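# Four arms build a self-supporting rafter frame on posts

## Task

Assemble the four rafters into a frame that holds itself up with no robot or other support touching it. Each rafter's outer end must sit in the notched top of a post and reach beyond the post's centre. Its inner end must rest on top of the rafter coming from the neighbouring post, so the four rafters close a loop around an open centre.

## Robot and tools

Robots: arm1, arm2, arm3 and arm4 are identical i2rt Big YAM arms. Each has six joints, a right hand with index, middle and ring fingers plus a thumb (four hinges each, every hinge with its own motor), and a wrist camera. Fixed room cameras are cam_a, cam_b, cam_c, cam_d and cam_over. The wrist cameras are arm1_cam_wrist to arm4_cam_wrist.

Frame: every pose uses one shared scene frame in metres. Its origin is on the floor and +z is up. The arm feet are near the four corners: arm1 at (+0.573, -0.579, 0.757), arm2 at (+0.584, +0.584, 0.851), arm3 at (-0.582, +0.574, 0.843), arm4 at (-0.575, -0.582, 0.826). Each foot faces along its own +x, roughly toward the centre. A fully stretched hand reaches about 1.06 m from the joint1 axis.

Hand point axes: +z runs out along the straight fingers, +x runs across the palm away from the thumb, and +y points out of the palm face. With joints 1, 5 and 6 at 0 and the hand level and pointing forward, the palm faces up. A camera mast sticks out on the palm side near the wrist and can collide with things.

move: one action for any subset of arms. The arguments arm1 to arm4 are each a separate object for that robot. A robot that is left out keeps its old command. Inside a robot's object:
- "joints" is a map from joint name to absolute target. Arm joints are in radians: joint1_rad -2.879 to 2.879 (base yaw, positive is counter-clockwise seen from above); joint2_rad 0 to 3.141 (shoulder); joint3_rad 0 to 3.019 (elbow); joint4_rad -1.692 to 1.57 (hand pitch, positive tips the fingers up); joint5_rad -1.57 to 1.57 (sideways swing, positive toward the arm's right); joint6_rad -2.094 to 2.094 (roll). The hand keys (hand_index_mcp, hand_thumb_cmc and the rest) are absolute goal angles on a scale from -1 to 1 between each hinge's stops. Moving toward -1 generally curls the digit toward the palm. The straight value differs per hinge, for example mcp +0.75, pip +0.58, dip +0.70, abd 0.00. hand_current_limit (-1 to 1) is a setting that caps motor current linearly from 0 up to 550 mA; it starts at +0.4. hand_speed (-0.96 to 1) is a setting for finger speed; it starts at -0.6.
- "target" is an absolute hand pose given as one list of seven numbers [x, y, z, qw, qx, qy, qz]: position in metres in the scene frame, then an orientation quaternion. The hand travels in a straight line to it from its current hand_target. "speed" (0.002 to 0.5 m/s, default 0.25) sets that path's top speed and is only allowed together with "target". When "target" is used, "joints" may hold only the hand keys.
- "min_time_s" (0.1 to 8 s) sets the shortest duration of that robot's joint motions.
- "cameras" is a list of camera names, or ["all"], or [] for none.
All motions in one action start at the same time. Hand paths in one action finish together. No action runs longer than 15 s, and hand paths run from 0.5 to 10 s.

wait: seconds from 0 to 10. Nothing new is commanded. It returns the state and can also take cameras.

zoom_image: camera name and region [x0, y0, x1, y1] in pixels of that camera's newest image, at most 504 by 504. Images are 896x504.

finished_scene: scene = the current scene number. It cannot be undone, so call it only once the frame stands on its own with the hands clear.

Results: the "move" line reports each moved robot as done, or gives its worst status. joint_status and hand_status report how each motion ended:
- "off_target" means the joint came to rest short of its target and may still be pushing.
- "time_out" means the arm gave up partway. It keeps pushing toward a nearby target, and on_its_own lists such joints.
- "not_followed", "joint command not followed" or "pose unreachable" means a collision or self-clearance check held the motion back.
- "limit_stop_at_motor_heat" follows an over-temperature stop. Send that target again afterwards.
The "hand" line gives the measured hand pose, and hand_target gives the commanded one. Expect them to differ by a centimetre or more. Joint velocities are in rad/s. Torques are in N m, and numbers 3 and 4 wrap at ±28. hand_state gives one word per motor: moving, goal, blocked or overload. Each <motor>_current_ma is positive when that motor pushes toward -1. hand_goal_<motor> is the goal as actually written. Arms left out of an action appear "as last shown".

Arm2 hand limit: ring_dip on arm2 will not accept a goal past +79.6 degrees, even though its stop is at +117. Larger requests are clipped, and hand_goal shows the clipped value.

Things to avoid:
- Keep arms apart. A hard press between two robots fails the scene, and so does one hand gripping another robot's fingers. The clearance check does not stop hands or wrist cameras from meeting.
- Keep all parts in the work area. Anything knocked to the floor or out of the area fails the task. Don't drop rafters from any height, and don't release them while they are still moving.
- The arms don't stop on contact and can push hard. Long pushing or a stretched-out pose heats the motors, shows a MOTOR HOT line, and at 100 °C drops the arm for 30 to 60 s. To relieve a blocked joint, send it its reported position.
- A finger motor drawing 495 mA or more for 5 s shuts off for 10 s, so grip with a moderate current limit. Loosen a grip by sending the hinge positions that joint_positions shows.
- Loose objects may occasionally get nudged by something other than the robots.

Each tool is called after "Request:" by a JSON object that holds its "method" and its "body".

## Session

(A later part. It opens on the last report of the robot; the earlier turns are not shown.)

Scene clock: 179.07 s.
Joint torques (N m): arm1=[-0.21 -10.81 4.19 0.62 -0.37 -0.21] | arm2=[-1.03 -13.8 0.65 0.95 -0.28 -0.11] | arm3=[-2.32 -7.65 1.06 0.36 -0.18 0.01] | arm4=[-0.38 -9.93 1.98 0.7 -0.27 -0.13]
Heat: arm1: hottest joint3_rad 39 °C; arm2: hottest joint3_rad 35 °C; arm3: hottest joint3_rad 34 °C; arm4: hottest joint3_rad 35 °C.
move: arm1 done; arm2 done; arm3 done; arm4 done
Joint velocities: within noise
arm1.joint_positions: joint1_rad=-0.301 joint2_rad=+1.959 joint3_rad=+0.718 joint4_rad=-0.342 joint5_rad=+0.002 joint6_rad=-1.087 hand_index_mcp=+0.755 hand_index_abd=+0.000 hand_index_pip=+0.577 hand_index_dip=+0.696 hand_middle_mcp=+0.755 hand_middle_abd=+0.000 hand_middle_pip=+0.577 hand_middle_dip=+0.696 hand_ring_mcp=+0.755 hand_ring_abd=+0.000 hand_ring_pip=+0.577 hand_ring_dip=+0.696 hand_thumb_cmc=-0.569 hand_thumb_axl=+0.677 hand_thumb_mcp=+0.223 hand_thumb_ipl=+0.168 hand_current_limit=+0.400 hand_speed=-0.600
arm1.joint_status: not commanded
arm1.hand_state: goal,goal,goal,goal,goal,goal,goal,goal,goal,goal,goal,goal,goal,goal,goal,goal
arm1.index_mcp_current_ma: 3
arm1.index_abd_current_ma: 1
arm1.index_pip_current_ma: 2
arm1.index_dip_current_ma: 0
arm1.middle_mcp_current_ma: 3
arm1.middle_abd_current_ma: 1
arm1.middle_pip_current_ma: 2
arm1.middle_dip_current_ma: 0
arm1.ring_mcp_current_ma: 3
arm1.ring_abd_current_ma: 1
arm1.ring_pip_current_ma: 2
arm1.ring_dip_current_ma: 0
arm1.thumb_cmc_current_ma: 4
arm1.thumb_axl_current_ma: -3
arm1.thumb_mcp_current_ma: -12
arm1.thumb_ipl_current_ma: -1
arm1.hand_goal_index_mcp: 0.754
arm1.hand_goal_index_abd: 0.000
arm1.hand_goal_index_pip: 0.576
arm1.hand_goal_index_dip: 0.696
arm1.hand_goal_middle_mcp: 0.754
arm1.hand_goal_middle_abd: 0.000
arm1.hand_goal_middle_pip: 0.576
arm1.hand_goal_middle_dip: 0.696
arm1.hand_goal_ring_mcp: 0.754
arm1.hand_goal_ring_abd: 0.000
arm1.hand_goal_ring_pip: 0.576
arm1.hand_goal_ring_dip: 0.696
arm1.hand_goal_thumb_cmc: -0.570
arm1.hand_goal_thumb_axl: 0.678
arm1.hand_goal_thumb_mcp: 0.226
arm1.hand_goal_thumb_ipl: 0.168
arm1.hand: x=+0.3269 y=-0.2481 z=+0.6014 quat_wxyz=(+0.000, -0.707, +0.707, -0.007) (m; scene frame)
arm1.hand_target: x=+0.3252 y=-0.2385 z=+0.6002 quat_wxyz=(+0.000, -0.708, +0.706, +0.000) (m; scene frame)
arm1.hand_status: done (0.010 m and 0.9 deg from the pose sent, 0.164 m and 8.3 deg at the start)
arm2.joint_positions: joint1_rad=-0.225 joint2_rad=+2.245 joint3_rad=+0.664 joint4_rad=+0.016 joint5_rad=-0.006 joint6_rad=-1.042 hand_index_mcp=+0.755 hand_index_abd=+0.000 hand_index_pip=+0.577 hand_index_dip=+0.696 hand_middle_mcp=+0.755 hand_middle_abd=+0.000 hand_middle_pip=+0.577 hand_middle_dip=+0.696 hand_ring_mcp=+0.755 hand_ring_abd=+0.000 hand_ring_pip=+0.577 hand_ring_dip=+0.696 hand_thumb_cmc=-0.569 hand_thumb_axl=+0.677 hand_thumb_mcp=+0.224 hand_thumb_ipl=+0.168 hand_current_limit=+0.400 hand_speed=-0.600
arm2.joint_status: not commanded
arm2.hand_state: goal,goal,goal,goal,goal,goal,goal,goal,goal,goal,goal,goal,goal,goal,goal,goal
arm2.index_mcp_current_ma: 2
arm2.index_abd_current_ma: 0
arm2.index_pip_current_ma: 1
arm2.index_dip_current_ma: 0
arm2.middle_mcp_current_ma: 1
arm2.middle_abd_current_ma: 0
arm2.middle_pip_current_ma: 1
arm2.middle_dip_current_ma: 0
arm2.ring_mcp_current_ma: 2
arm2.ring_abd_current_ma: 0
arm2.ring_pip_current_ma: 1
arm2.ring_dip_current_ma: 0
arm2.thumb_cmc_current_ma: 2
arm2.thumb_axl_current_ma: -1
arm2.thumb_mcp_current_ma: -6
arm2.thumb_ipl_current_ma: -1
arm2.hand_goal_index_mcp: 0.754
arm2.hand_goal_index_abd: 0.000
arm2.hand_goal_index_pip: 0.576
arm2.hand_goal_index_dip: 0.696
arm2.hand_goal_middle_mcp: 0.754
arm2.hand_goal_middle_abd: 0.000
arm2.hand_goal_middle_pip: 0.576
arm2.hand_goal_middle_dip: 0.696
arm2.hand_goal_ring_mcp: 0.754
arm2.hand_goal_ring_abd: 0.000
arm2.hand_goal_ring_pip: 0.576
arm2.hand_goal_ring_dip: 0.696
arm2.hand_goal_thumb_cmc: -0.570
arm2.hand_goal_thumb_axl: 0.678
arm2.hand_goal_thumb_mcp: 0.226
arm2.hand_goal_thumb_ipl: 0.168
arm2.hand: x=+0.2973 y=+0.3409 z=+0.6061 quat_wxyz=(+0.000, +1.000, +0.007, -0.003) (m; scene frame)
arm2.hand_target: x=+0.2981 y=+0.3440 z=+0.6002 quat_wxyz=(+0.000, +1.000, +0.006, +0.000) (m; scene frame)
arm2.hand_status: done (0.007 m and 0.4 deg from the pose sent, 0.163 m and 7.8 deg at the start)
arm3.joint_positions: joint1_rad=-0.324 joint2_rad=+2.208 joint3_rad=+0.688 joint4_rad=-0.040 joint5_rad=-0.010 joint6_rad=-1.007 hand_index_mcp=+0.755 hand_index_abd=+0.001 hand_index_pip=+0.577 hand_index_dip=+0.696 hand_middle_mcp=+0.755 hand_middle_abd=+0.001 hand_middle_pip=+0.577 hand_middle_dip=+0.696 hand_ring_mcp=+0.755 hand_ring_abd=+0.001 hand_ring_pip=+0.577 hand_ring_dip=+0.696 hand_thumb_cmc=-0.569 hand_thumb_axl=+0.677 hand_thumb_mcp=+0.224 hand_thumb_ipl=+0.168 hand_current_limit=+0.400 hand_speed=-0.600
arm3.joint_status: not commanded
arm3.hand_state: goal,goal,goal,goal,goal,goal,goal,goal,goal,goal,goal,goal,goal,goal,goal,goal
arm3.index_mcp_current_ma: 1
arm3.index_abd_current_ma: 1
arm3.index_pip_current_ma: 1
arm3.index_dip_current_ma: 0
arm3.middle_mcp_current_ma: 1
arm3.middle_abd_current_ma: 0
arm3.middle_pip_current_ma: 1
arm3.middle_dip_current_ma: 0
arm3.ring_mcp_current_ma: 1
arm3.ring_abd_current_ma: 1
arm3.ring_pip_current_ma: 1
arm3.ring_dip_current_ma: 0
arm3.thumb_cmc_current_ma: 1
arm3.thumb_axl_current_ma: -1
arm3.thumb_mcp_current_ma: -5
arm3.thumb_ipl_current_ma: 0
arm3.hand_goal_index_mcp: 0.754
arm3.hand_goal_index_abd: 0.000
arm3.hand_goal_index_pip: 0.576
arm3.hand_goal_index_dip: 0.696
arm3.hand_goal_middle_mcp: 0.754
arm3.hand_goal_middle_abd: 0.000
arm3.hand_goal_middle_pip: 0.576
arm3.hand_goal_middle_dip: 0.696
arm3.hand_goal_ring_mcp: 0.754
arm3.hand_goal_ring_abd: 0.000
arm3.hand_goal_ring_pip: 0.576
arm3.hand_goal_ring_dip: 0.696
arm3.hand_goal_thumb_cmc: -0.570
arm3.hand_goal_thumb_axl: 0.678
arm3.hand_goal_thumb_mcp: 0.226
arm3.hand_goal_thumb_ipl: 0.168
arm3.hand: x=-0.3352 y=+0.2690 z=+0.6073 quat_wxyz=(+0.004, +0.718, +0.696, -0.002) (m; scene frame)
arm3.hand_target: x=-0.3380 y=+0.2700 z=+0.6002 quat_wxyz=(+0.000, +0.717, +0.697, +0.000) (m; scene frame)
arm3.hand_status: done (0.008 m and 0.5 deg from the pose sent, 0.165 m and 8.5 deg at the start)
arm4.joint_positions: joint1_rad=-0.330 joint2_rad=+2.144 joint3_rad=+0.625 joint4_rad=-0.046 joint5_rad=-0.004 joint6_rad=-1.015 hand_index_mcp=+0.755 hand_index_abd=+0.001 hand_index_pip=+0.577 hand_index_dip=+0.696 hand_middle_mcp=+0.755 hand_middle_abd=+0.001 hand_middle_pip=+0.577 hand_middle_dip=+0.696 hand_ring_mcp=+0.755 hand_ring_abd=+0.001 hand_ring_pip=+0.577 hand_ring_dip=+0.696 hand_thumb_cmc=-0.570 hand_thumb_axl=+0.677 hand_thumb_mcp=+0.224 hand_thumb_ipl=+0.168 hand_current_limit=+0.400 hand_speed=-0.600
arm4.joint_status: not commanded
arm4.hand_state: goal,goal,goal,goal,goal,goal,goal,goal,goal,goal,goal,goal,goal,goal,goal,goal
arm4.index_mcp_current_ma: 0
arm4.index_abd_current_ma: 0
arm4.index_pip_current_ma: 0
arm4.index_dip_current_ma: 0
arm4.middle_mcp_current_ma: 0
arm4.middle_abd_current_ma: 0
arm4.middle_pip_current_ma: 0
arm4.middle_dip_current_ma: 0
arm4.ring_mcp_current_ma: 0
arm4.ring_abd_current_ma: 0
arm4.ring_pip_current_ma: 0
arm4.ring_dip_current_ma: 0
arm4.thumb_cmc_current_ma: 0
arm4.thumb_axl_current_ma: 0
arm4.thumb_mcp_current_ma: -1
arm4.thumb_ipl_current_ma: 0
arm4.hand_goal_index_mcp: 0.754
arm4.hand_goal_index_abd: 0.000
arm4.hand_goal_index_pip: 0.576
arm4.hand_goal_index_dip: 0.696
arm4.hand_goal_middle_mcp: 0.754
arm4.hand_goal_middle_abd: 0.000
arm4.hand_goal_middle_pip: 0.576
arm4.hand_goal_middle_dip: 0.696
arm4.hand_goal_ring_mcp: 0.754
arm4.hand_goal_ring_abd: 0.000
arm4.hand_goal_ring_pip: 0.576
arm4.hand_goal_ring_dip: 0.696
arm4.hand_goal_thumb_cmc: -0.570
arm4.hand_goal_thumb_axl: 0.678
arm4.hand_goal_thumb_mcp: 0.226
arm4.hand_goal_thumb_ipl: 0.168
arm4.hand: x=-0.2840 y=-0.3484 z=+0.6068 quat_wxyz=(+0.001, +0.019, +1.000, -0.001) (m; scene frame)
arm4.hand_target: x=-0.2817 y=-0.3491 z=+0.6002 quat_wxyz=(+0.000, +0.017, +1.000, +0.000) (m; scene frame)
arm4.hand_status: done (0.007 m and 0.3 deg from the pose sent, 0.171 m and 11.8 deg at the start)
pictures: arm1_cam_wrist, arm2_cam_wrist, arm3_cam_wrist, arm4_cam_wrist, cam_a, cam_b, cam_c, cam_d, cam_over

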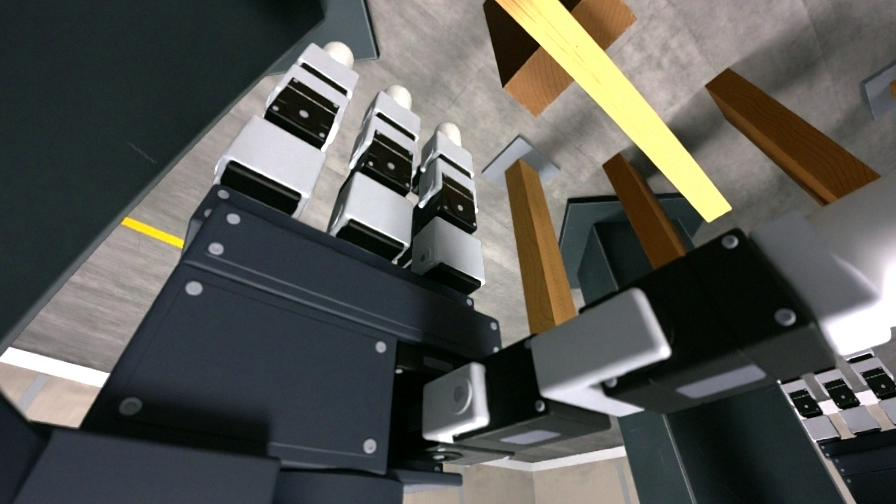

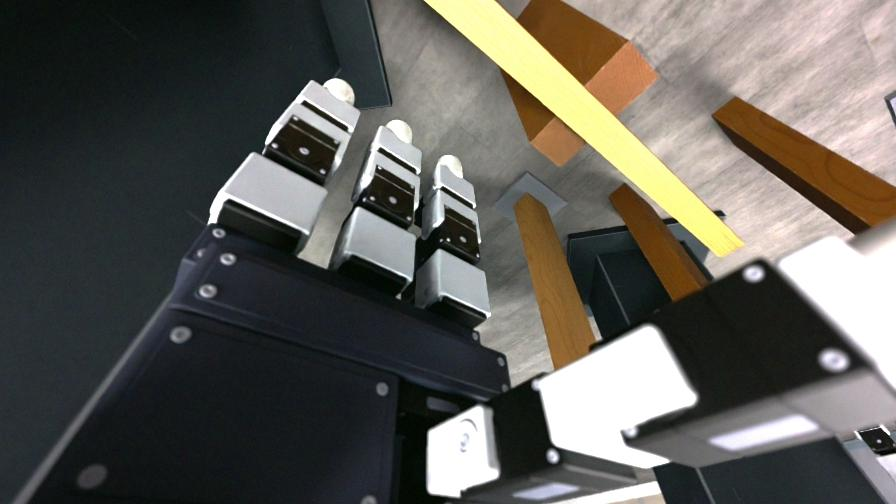

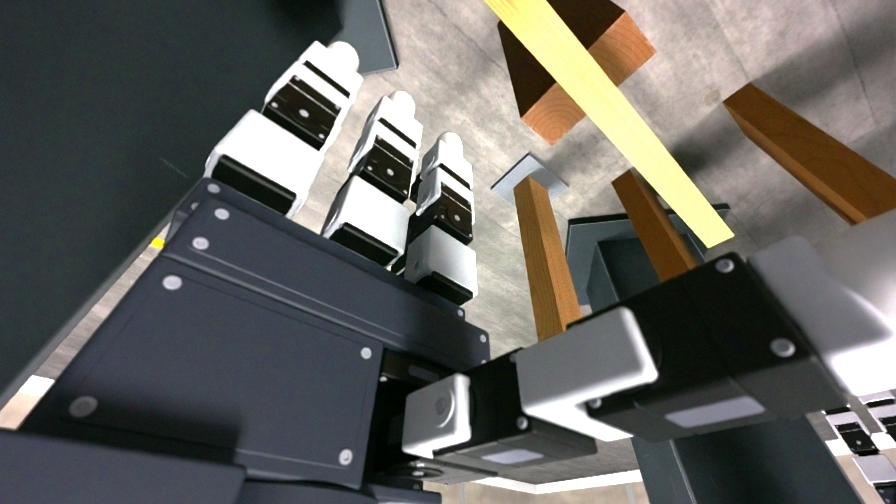

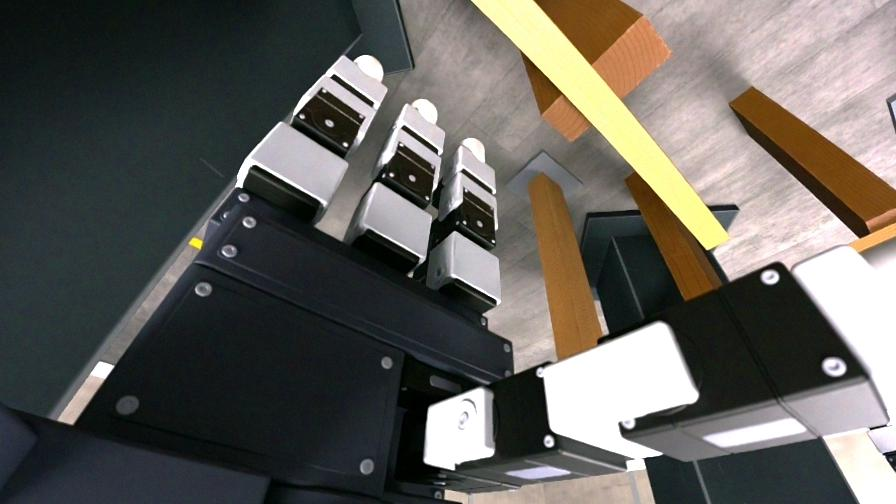

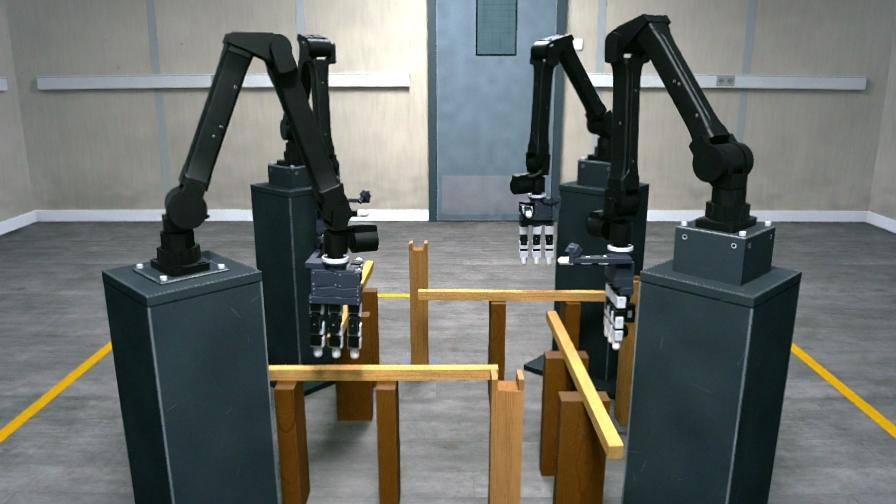

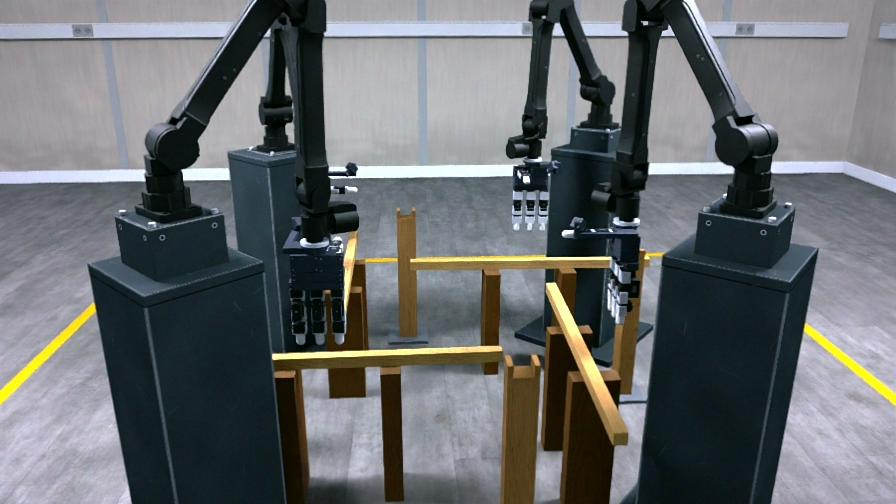

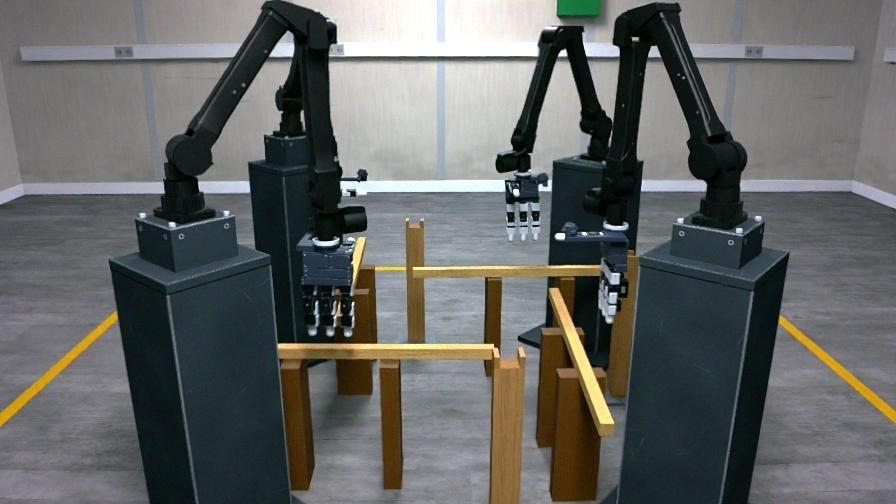

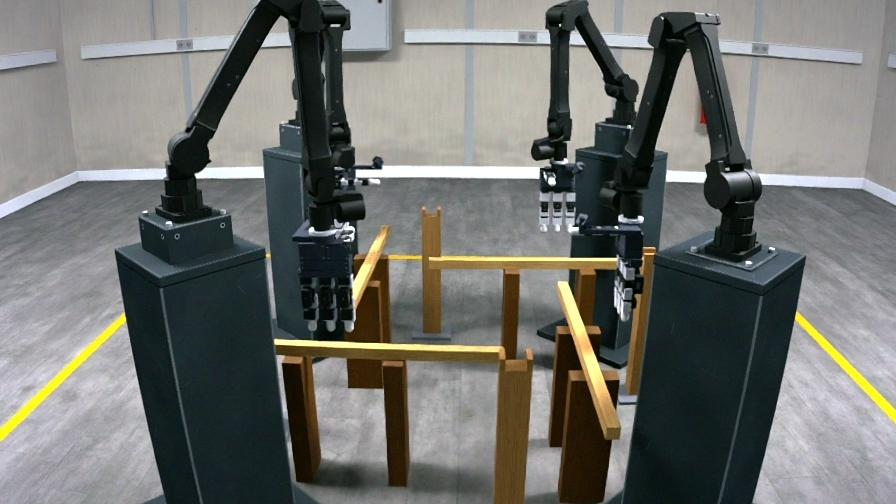

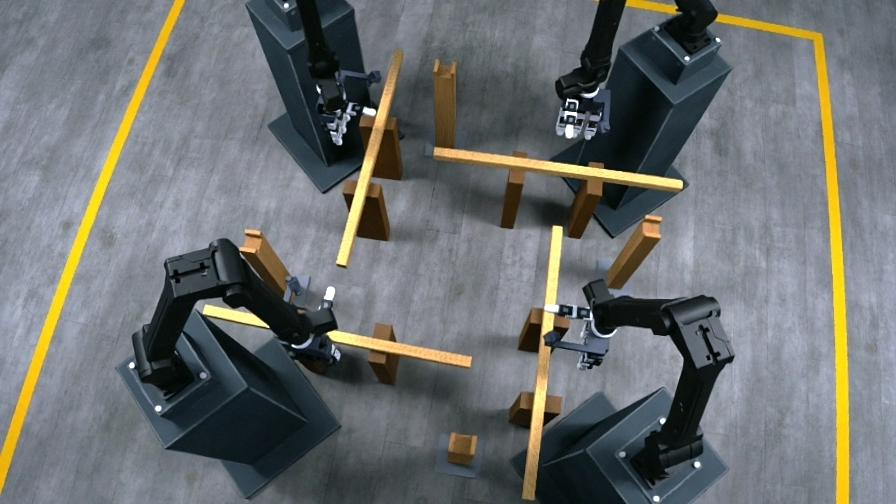

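Request:
{"method": "move", "body": {"arm1": {"target": [0.316, -0.245, 0.43, 0, -0.7086, 0.7056, 0], "speed": 0.12}, "arm2": {"target": [0.262, 0.334, 0.43, 0, 1, 0.0065, 0], "speed": 0.12}, "arm3": {"target": [-0.330, 0.262, 0.43, 0, 0.7169, 0.6971, 0], "speed": 0.12}, "arm4": {"target": [-0.270, -0.340, 0.43, 0, 0.0166, 0.9999, 0], "speed": 0.12}, "cameras": ["cam_a", "cam_b", "cam_c", "cam_d"]}}

Request:
{"method": "zoom_image", "body": {"camera": "cam_a", "region": [270, 270, 410, 410]}}

Request:
{"method": "zoom_image", "body": {"camera": "cam_b", "region": [260, 280, 400, 420]}}

Request:
{"method": "zoom_image", "body": {"camera": "cam_c", "region": [270, 270, 410, 410]}}

Request:
{"method": "zoom_image", "body": {"camera": "cam_d", "region": [270, 270, 410, 410]}}

Scene clock: 270.13 s.
Joint torques (N m): arm1=[1.61 -13.51 0.44 0.62 -0.41 0] | arm2=[-1.08 -16.67 -0.28 0.85 -0.28 -0.09] | arm3=[-1.08 -9.23 -0.68 0.39 -0.18 0.16] | arm4=[0.32 -12.22 -0.47 0.68 -0.27 -0.04]
Heat: arm1: hottest joint3_rad 35 °C; arm2: hottest joint2_rad 34 °C; arm3: hottest joint3_rad 30 °C; arm4: hottest joint3_rad 31 °C.
move: arm1 done; arm2 off_target; arm3 off_target; arm4 off_target
Joint velocities: within noise
arm1.joint_positions: joint1_rad=-0.291 joint2_rad=+2.484 joint3_rad=+0.899 joint4_rad=+0.015 joint5_rad=+0.001 joint6_rad=-1.081 hand_index_mcp=+0.755 hand_index_abd=+0.000 hand_index_pip=+0.577 hand_index_dip=+0.696 hand_middle_mcp=+0.755 hand_middle_abd=+0.000 hand_middle_pip=+0.577 hand_middle_dip=+0.696 hand_ring_mcp=+0.755 hand_ring_abd=+0.000 hand_ring_pip=+0.577 hand_ring_dip=+0.696 hand_thumb_cmc=-0.569 hand_thumb_axl=+0.677 hand_thumb_mcp=+0.223 hand_thumb_ipl=+0.168 hand_current_limit=+0.400 hand_speed=-0.600
arm1.joint_status: not commanded
arm1.hand_state: goal,goal,goal,goal,goal,goal,goal,goal,goal,goal,goal,goal,goal,goal,goal,goal
arm1.index_mcp_current_ma: 3
arm1.index_abd_current_ma: 1
arm1.index_pip_current_ma: 2
arm1.index_dip_current_ma: 0
arm1.middle_mcp_current_ma: 3
arm1.middle_abd_current_ma: 1
arm1.middle_pip_current_ma: 2
arm1.middle_dip_current_ma: 0
arm1.ring_mcp_current_ma: 3
arm1.ring_abd_current_ma: 1
arm1.ring_pip_current_ma: 2
arm1.ring_dip_current_ma: 0
arm1.thumb_cmc_current_ma: 4
arm1.thumb_axl_current_ma: -3
arm1.thumb_mcp_current_ma: -12
arm1.thumb_ipl_current_ma: -1
arm1.hand_goal_index_mcp: 0.754
arm1.hand_goal_index_abd: 0.000
arm1.hand_goal_index_pip: 0.576
arm1.hand_goal_index_dip: 0.696
arm1.hand_goal_middle_mcp: 0.754
arm1.hand_goal_middle_abd: 0.000
arm1.hand_goal_middle_pip: 0.576
arm1.hand_goal_middle_dip: 0.696
arm1.hand_goal_ring_mcp: 0.754
arm1.hand_goal_ring_abd: 0.000
arm1.hand_goal_ring_pip: 0.576
arm1.hand_goal_ring_dip: 0.696
arm1.hand_goal_thumb_cmc: -0.570
arm1.hand_goal_thumb_axl: 0.678
arm1.hand_goal_thumb_mcp: 0.226
arm1.hand_goal_thumb_ipl: 0.168
arm1.hand: x=+0.3197 y=-0.2421 z=+0.4344 quat_wxyz=(+0.001, -0.709, +0.705, -0.001) (m; scene frame)
arm1.hand_target: x=+0.3161 y=-0.2450 z=+0.4301 quat_wxyz=(+0.000, -0.709, +0.706, +0.000) (m; scene frame)
arm1.hand_status: done (0.006 m and 0.2 deg from the pose sent, 0.172 m and 0.9 deg at the start)
arm2.joint_positions: joint1_rad=-0.248 joint2_rad=+2.749 joint3_rad=+1.047 joint4_rad=+0.143 joint5_rad=-0.006 joint6_rad=-1.067 hand_index_mcp=+0.755 hand_index_abd=+0.000 hand_index_pip=+0.577 hand_index_dip=+0.696 hand_middle_mcp=+0.755 hand_middle_abd=+0.000 hand_middle_pip=+0.577 hand_middle_dip=+0.696 hand_ring_mcp=+0.755 hand_ring_abd=+0.000 hand_ring_pip=+0.577 hand_ring_dip=+0.696 hand_thumb_cmc=-0.569 hand_thumb_axl=+0.677 hand_thumb_mcp=+0.224 hand_thumb_ipl=+0.168 hand_current_limit=+0.400 hand_speed=-0.600
arm2.joint_status: not commanded
arm2.hand_state: goal,goal,goal,goal,goal,goal,goal,goal,goal,goal,goal,goal,goal,goal,goal,goal
arm2.index_mcp_current_ma: 2
arm2.index_abd_current_ma: 0
arm2.index_pip_current_ma: 1
arm2.index_dip_current_ma: 0
arm2.middle_mcp_current_ma: 1
arm2.middle_abd_current_ma: 0
arm2.middle_pip_current_ma: 1
arm2.middle_dip_current_ma: 0
arm2.ring_mcp_current_ma: 2
arm2.ring_abd_current_ma: 0
arm2.ring_pip_current_ma: 1
arm2.ring_dip_current_ma: 0
arm2.thumb_cmc_current_ma: 2
arm2.thumb_axl_current_ma: -1
arm2.thumb_mcp_current_ma: -6
arm2.thumb_ipl_current_ma: -1
arm2.hand_goal_index_mcp: 0.754
arm2.hand_goal_index_abd: 0.000
arm2.hand_goal_index_pip: 0.576
arm2.hand_goal_index_dip: 0.696
arm2.hand_goal_middle_mcp: 0.754
arm2.hand_goal_middle_abd: 0.000
arm2.hand_goal_middle_pip: 0.576
arm2.hand_goal_middle_dip: 0.696
arm2.hand_goal_ring_mcp: 0.754
arm2.hand_goal_ring_abd: 0.000
arm2.hand_goal_ring_pip: 0.576
arm2.hand_goal_ring_dip: 0.696
arm2.hand_goal_thumb_cmc: -0.570
arm2.hand_goal_thumb_axl: 0.678
arm2.hand_goal_thumb_mcp: 0.226
arm2.hand_goal_thumb_ipl: 0.168
arm2.hand: x=+0.2568 y=+0.3275 z=+0.4383 quat_wxyz=(+0.002, +1.000, +0.008, -0.006) (m; scene frame)
arm2.hand_target: x=+0.2623 y=+0.3340 z=+0.4303 quat_wxyz=(+0.000, +1.000, +0.007, +0.000) (m; scene frame)
arm2.hand_status: off_target (0.012 m and 0.7 deg from the pose sent, 0.180 m and 0.4 deg at the start)
arm3.joint_positions: joint1_rad=-0.324 joint2_rad=+2.724 joint3_rad=+1.002 joint4_rad=+0.167 joint5_rad=-0.010 joint6_rad=-1.007 hand_index_mcp=+0.755 hand_index_abd=+0.001 hand_index_pip=+0.577 hand_index_dip=+0.696 hand_middle_mcp=+0.755 hand_middle_abd=+0.001 hand_middle_pip=+0.577 hand_middle_dip=+0.696 hand_ring_mcp=+0.755 hand_ring_abd=+0.001 hand_ring_pip=+0.577 hand_ring_dip=+0.696 hand_thumb_cmc=-0.569 hand_thumb_axl=+0.677 hand_thumb_mcp=+0.224 hand_thumb_ipl=+0.168 hand_current_limit=+0.400 hand_speed=-0.600
arm3.joint_status: not commanded
arm3.hand_state: goal,goal,goal,goal,goal,goal,goal,goal,goal,goal,goal,goal,goal,goal,goal,goal
arm3.index_mcp_current_ma: 1
arm3.index_abd_current_ma: 1
arm3.index_pip_current_ma: 1
arm3.index_dip_current_ma: 0
arm3.middle_mcp_current_ma: 1
arm3.middle_abd_current_ma: 0
arm3.middle_pip_current_ma: 1
arm3.middle_dip_current_ma: 0
arm3.ring_mcp_current_ma: 1
arm3.ring_abd_current_ma: 1
arm3.ring_pip_current_ma: 1
arm3.ring_dip_current_ma: 0
arm3.thumb_cmc_current_ma: 1
arm3.thumb_axl_current_ma: -1
arm3.thumb_mcp_current_ma: -5
arm3.thumb_ipl_current_ma: 0
arm3.hand_goal_index_mcp: 0.754
arm3.hand_goal_index_abd: 0.000
arm3.hand_goal_index_pip: 0.576
arm3.hand_goal_index_dip: 0.696
arm3.hand_goal_middle_mcp: 0.754
arm3.hand_goal_middle_abd: 0.000
arm3.hand_goal_middle_pip: 0.576
arm3.hand_goal_middle_dip: 0.696
arm3.hand_goal_ring_mcp: 0.754
arm3.hand_goal_ring_abd: 0.000
arm3.hand_goal_ring_pip: 0.576
arm3.hand_goal_ring_dip: 0.696
arm3.hand_goal_thumb_cmc: -0.570
arm3.hand_goal_thumb_axl: 0.678
arm3.hand_goal_thumb_mcp: 0.226
arm3.hand_goal_thumb_ipl: 0.168
arm3.hand: x=-0.3281 y=+0.2529 z=+0.4390 quat_wxyz=(+0.006, +0.718, +0.696, -0.003) (m; scene frame)
arm3.hand_target: x=-0.3303 y=+0.2621 z=+0.4303 quat_wxyz=(+0.000, +0.717, +0.697, +0.000) (m; scene frame)
arm3.hand_status: off_target (0.013 m and 0.8 deg from the pose sent, 0.178 m and 0.5 deg at the start)
arm4.joint_positions: joint1_rad=-0.330 joint2_rad=+2.678 joint3_rad=+0.935 joint4_rad=+0.184 joint5_rad=-0.004 joint6_rad=-1.015 hand_index_mcp=+0.755 hand_index_abd=+0.001 hand_index_pip=+0.577 hand_index_dip=+0.696 hand_middle_mcp=+0.755 hand_middle_abd=+0.001 hand_middle_pip=+0.577 hand_middle_dip=+0.696 hand_ring_mcp=+0.755 hand_ring_abd=+0.001 hand_ring_pip=+0.577 hand_ring_dip=+0.696 hand_thumb_cmc=-0.570 hand_thumb_axl=+0.677 hand_thumb_mcp=+0.224 hand_thumb_ipl=+0.168 hand_current_limit=+0.400 hand_speed=-0.600
arm4.joint_status: not commanded
arm4.hand_state: goal,goal,goal,goal,goal,goal,goal,goal,goal,goal,goal,goal,goal,goal,goal,goal
arm4.index_mcp_current_ma: 0
arm4.index_abd_current_ma: 0
arm4.index_pip_current_ma: 0
arm4.index_dip_current_ma: 0
arm4.middle_mcp_current_ma: 0
arm4.middle_abd_current_ma: 0
arm4.middle_pip_current_ma: 0
arm4.middle_dip_current_ma: 0
arm4.ring_mcp_current_ma: 0
arm4.ring_abd_current_ma: 0
arm4.ring_pip_current_ma: 0
arm4.ring_dip_current_ma: 0
arm4.thumb_cmc_current_ma: 0
arm4.thumb_axl_current_ma: 0
arm4.thumb_mcp_current_ma: -1
arm4.thumb_ipl_current_ma: 0
arm4.hand_goal_index_mcp: 0.754
arm4.hand_goal_index_abd: 0.000
arm4.hand_goal_index_pip: 0.576
arm4.hand_goal_index_dip: 0.696
arm4.hand_goal_middle_mcp: 0.754
arm4.hand_goal_middle_abd: 0.000
arm4.hand_goal_middle_pip: 0.576
arm4.hand_goal_middle_dip: 0.696
arm4.hand_goal_ring_mcp: 0.754
arm4.hand_goal_ring_abd: 0.000
arm4.hand_goal_ring_pip: 0.576
arm4.hand_goal_ring_dip: 0.696
arm4.hand_goal_thumb_cmc: -0.570
arm4.hand_goal_thumb_axl: 0.678
arm4.hand_goal_thumb_mcp: 0.226
arm4.hand_goal_thumb_ipl: 0.168
arm4.hand: x=-0.2643 y=-0.3385 z=+0.4392 quat_wxyz=(+0.004, +0.019, +1.000, +0.000) (m; scene frame)
arm4.hand_target: x=-0.2701 y=-0.3401 z=+0.4302 quat_wxyz=(+0.000, +0.017, +1.000, +0.000) (m; scene frame)
arm4.hand_status: off_target (0.011 m and 0.5 deg from the pose sent, 0.177 m and 0.3 deg at the start)
pictures: cam_a, cam_b, cam_c, cam_d

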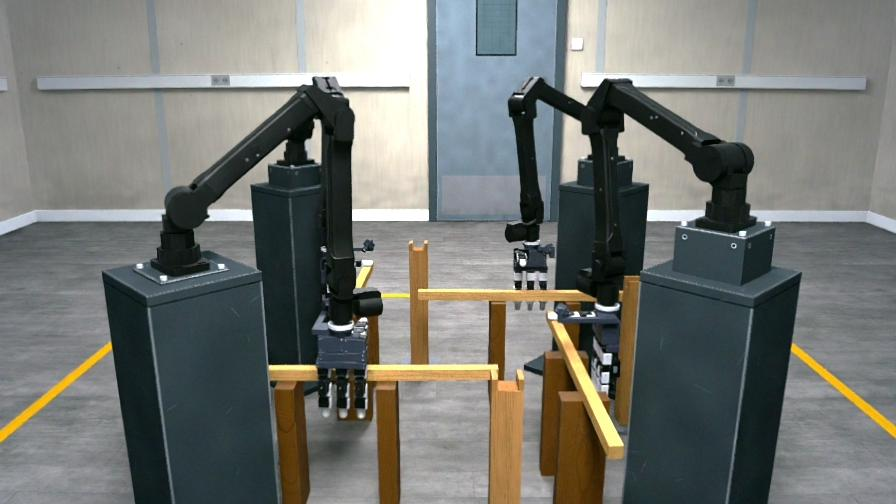

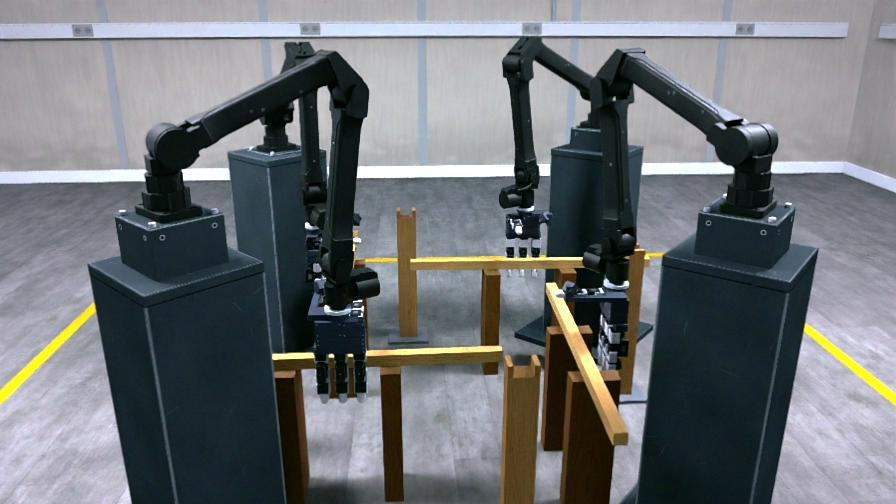

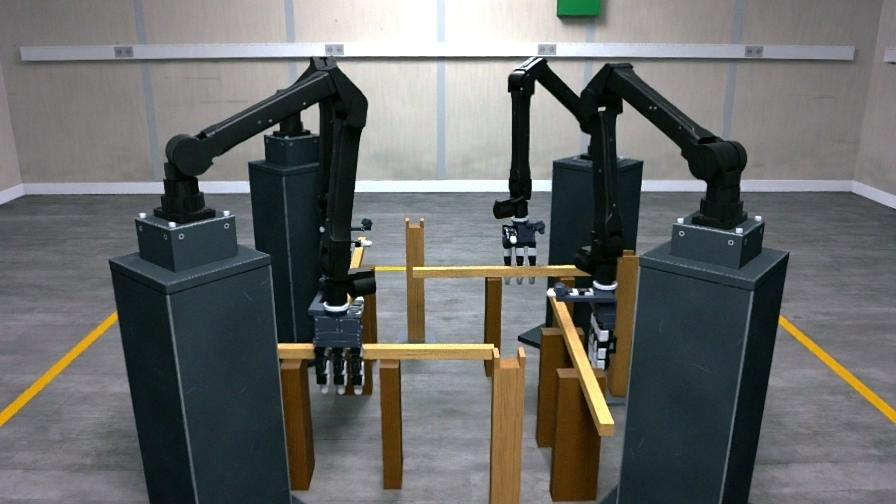

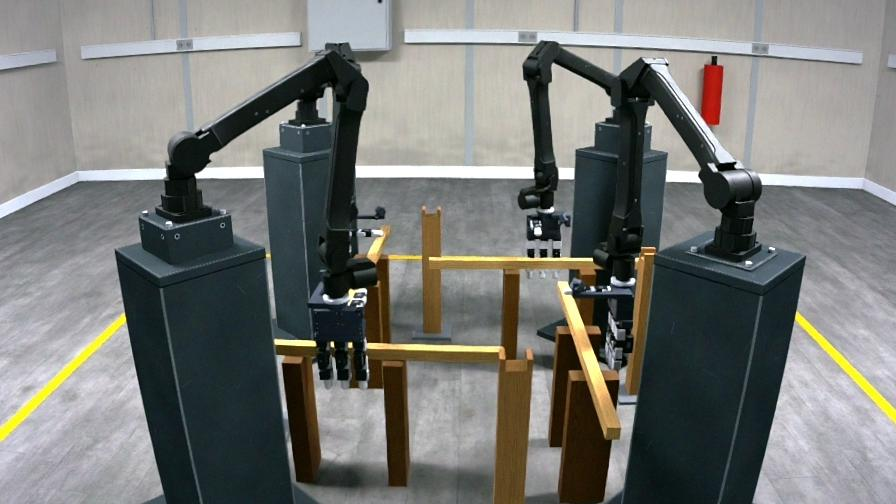

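Scaled by 3.600.

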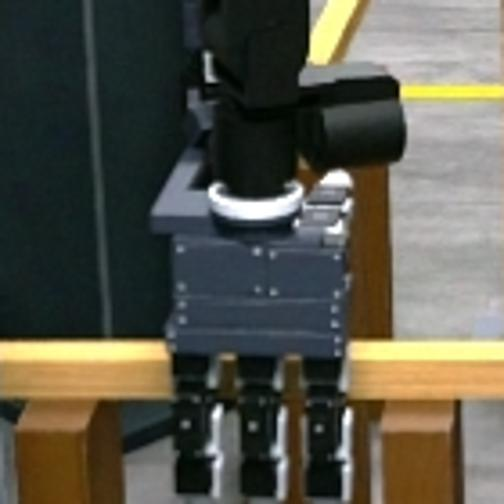

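Scaled by 3.600.

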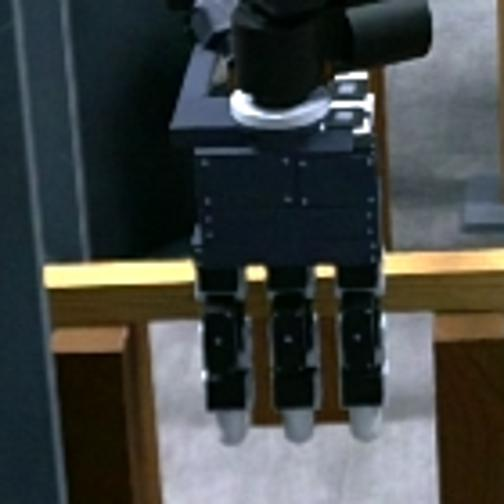

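Scaled by 3.600.

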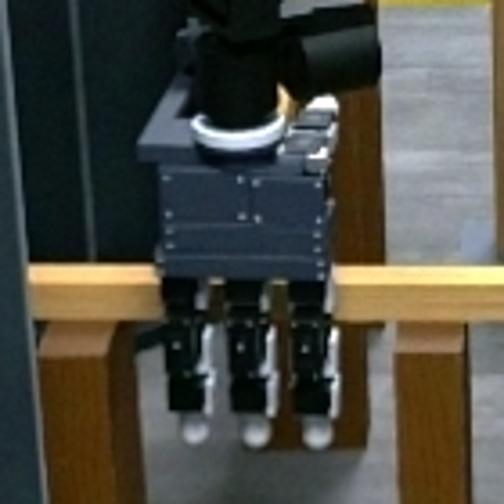

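Scaled by 3.600.

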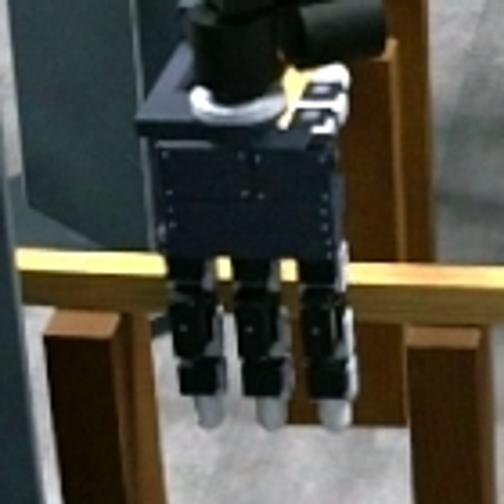

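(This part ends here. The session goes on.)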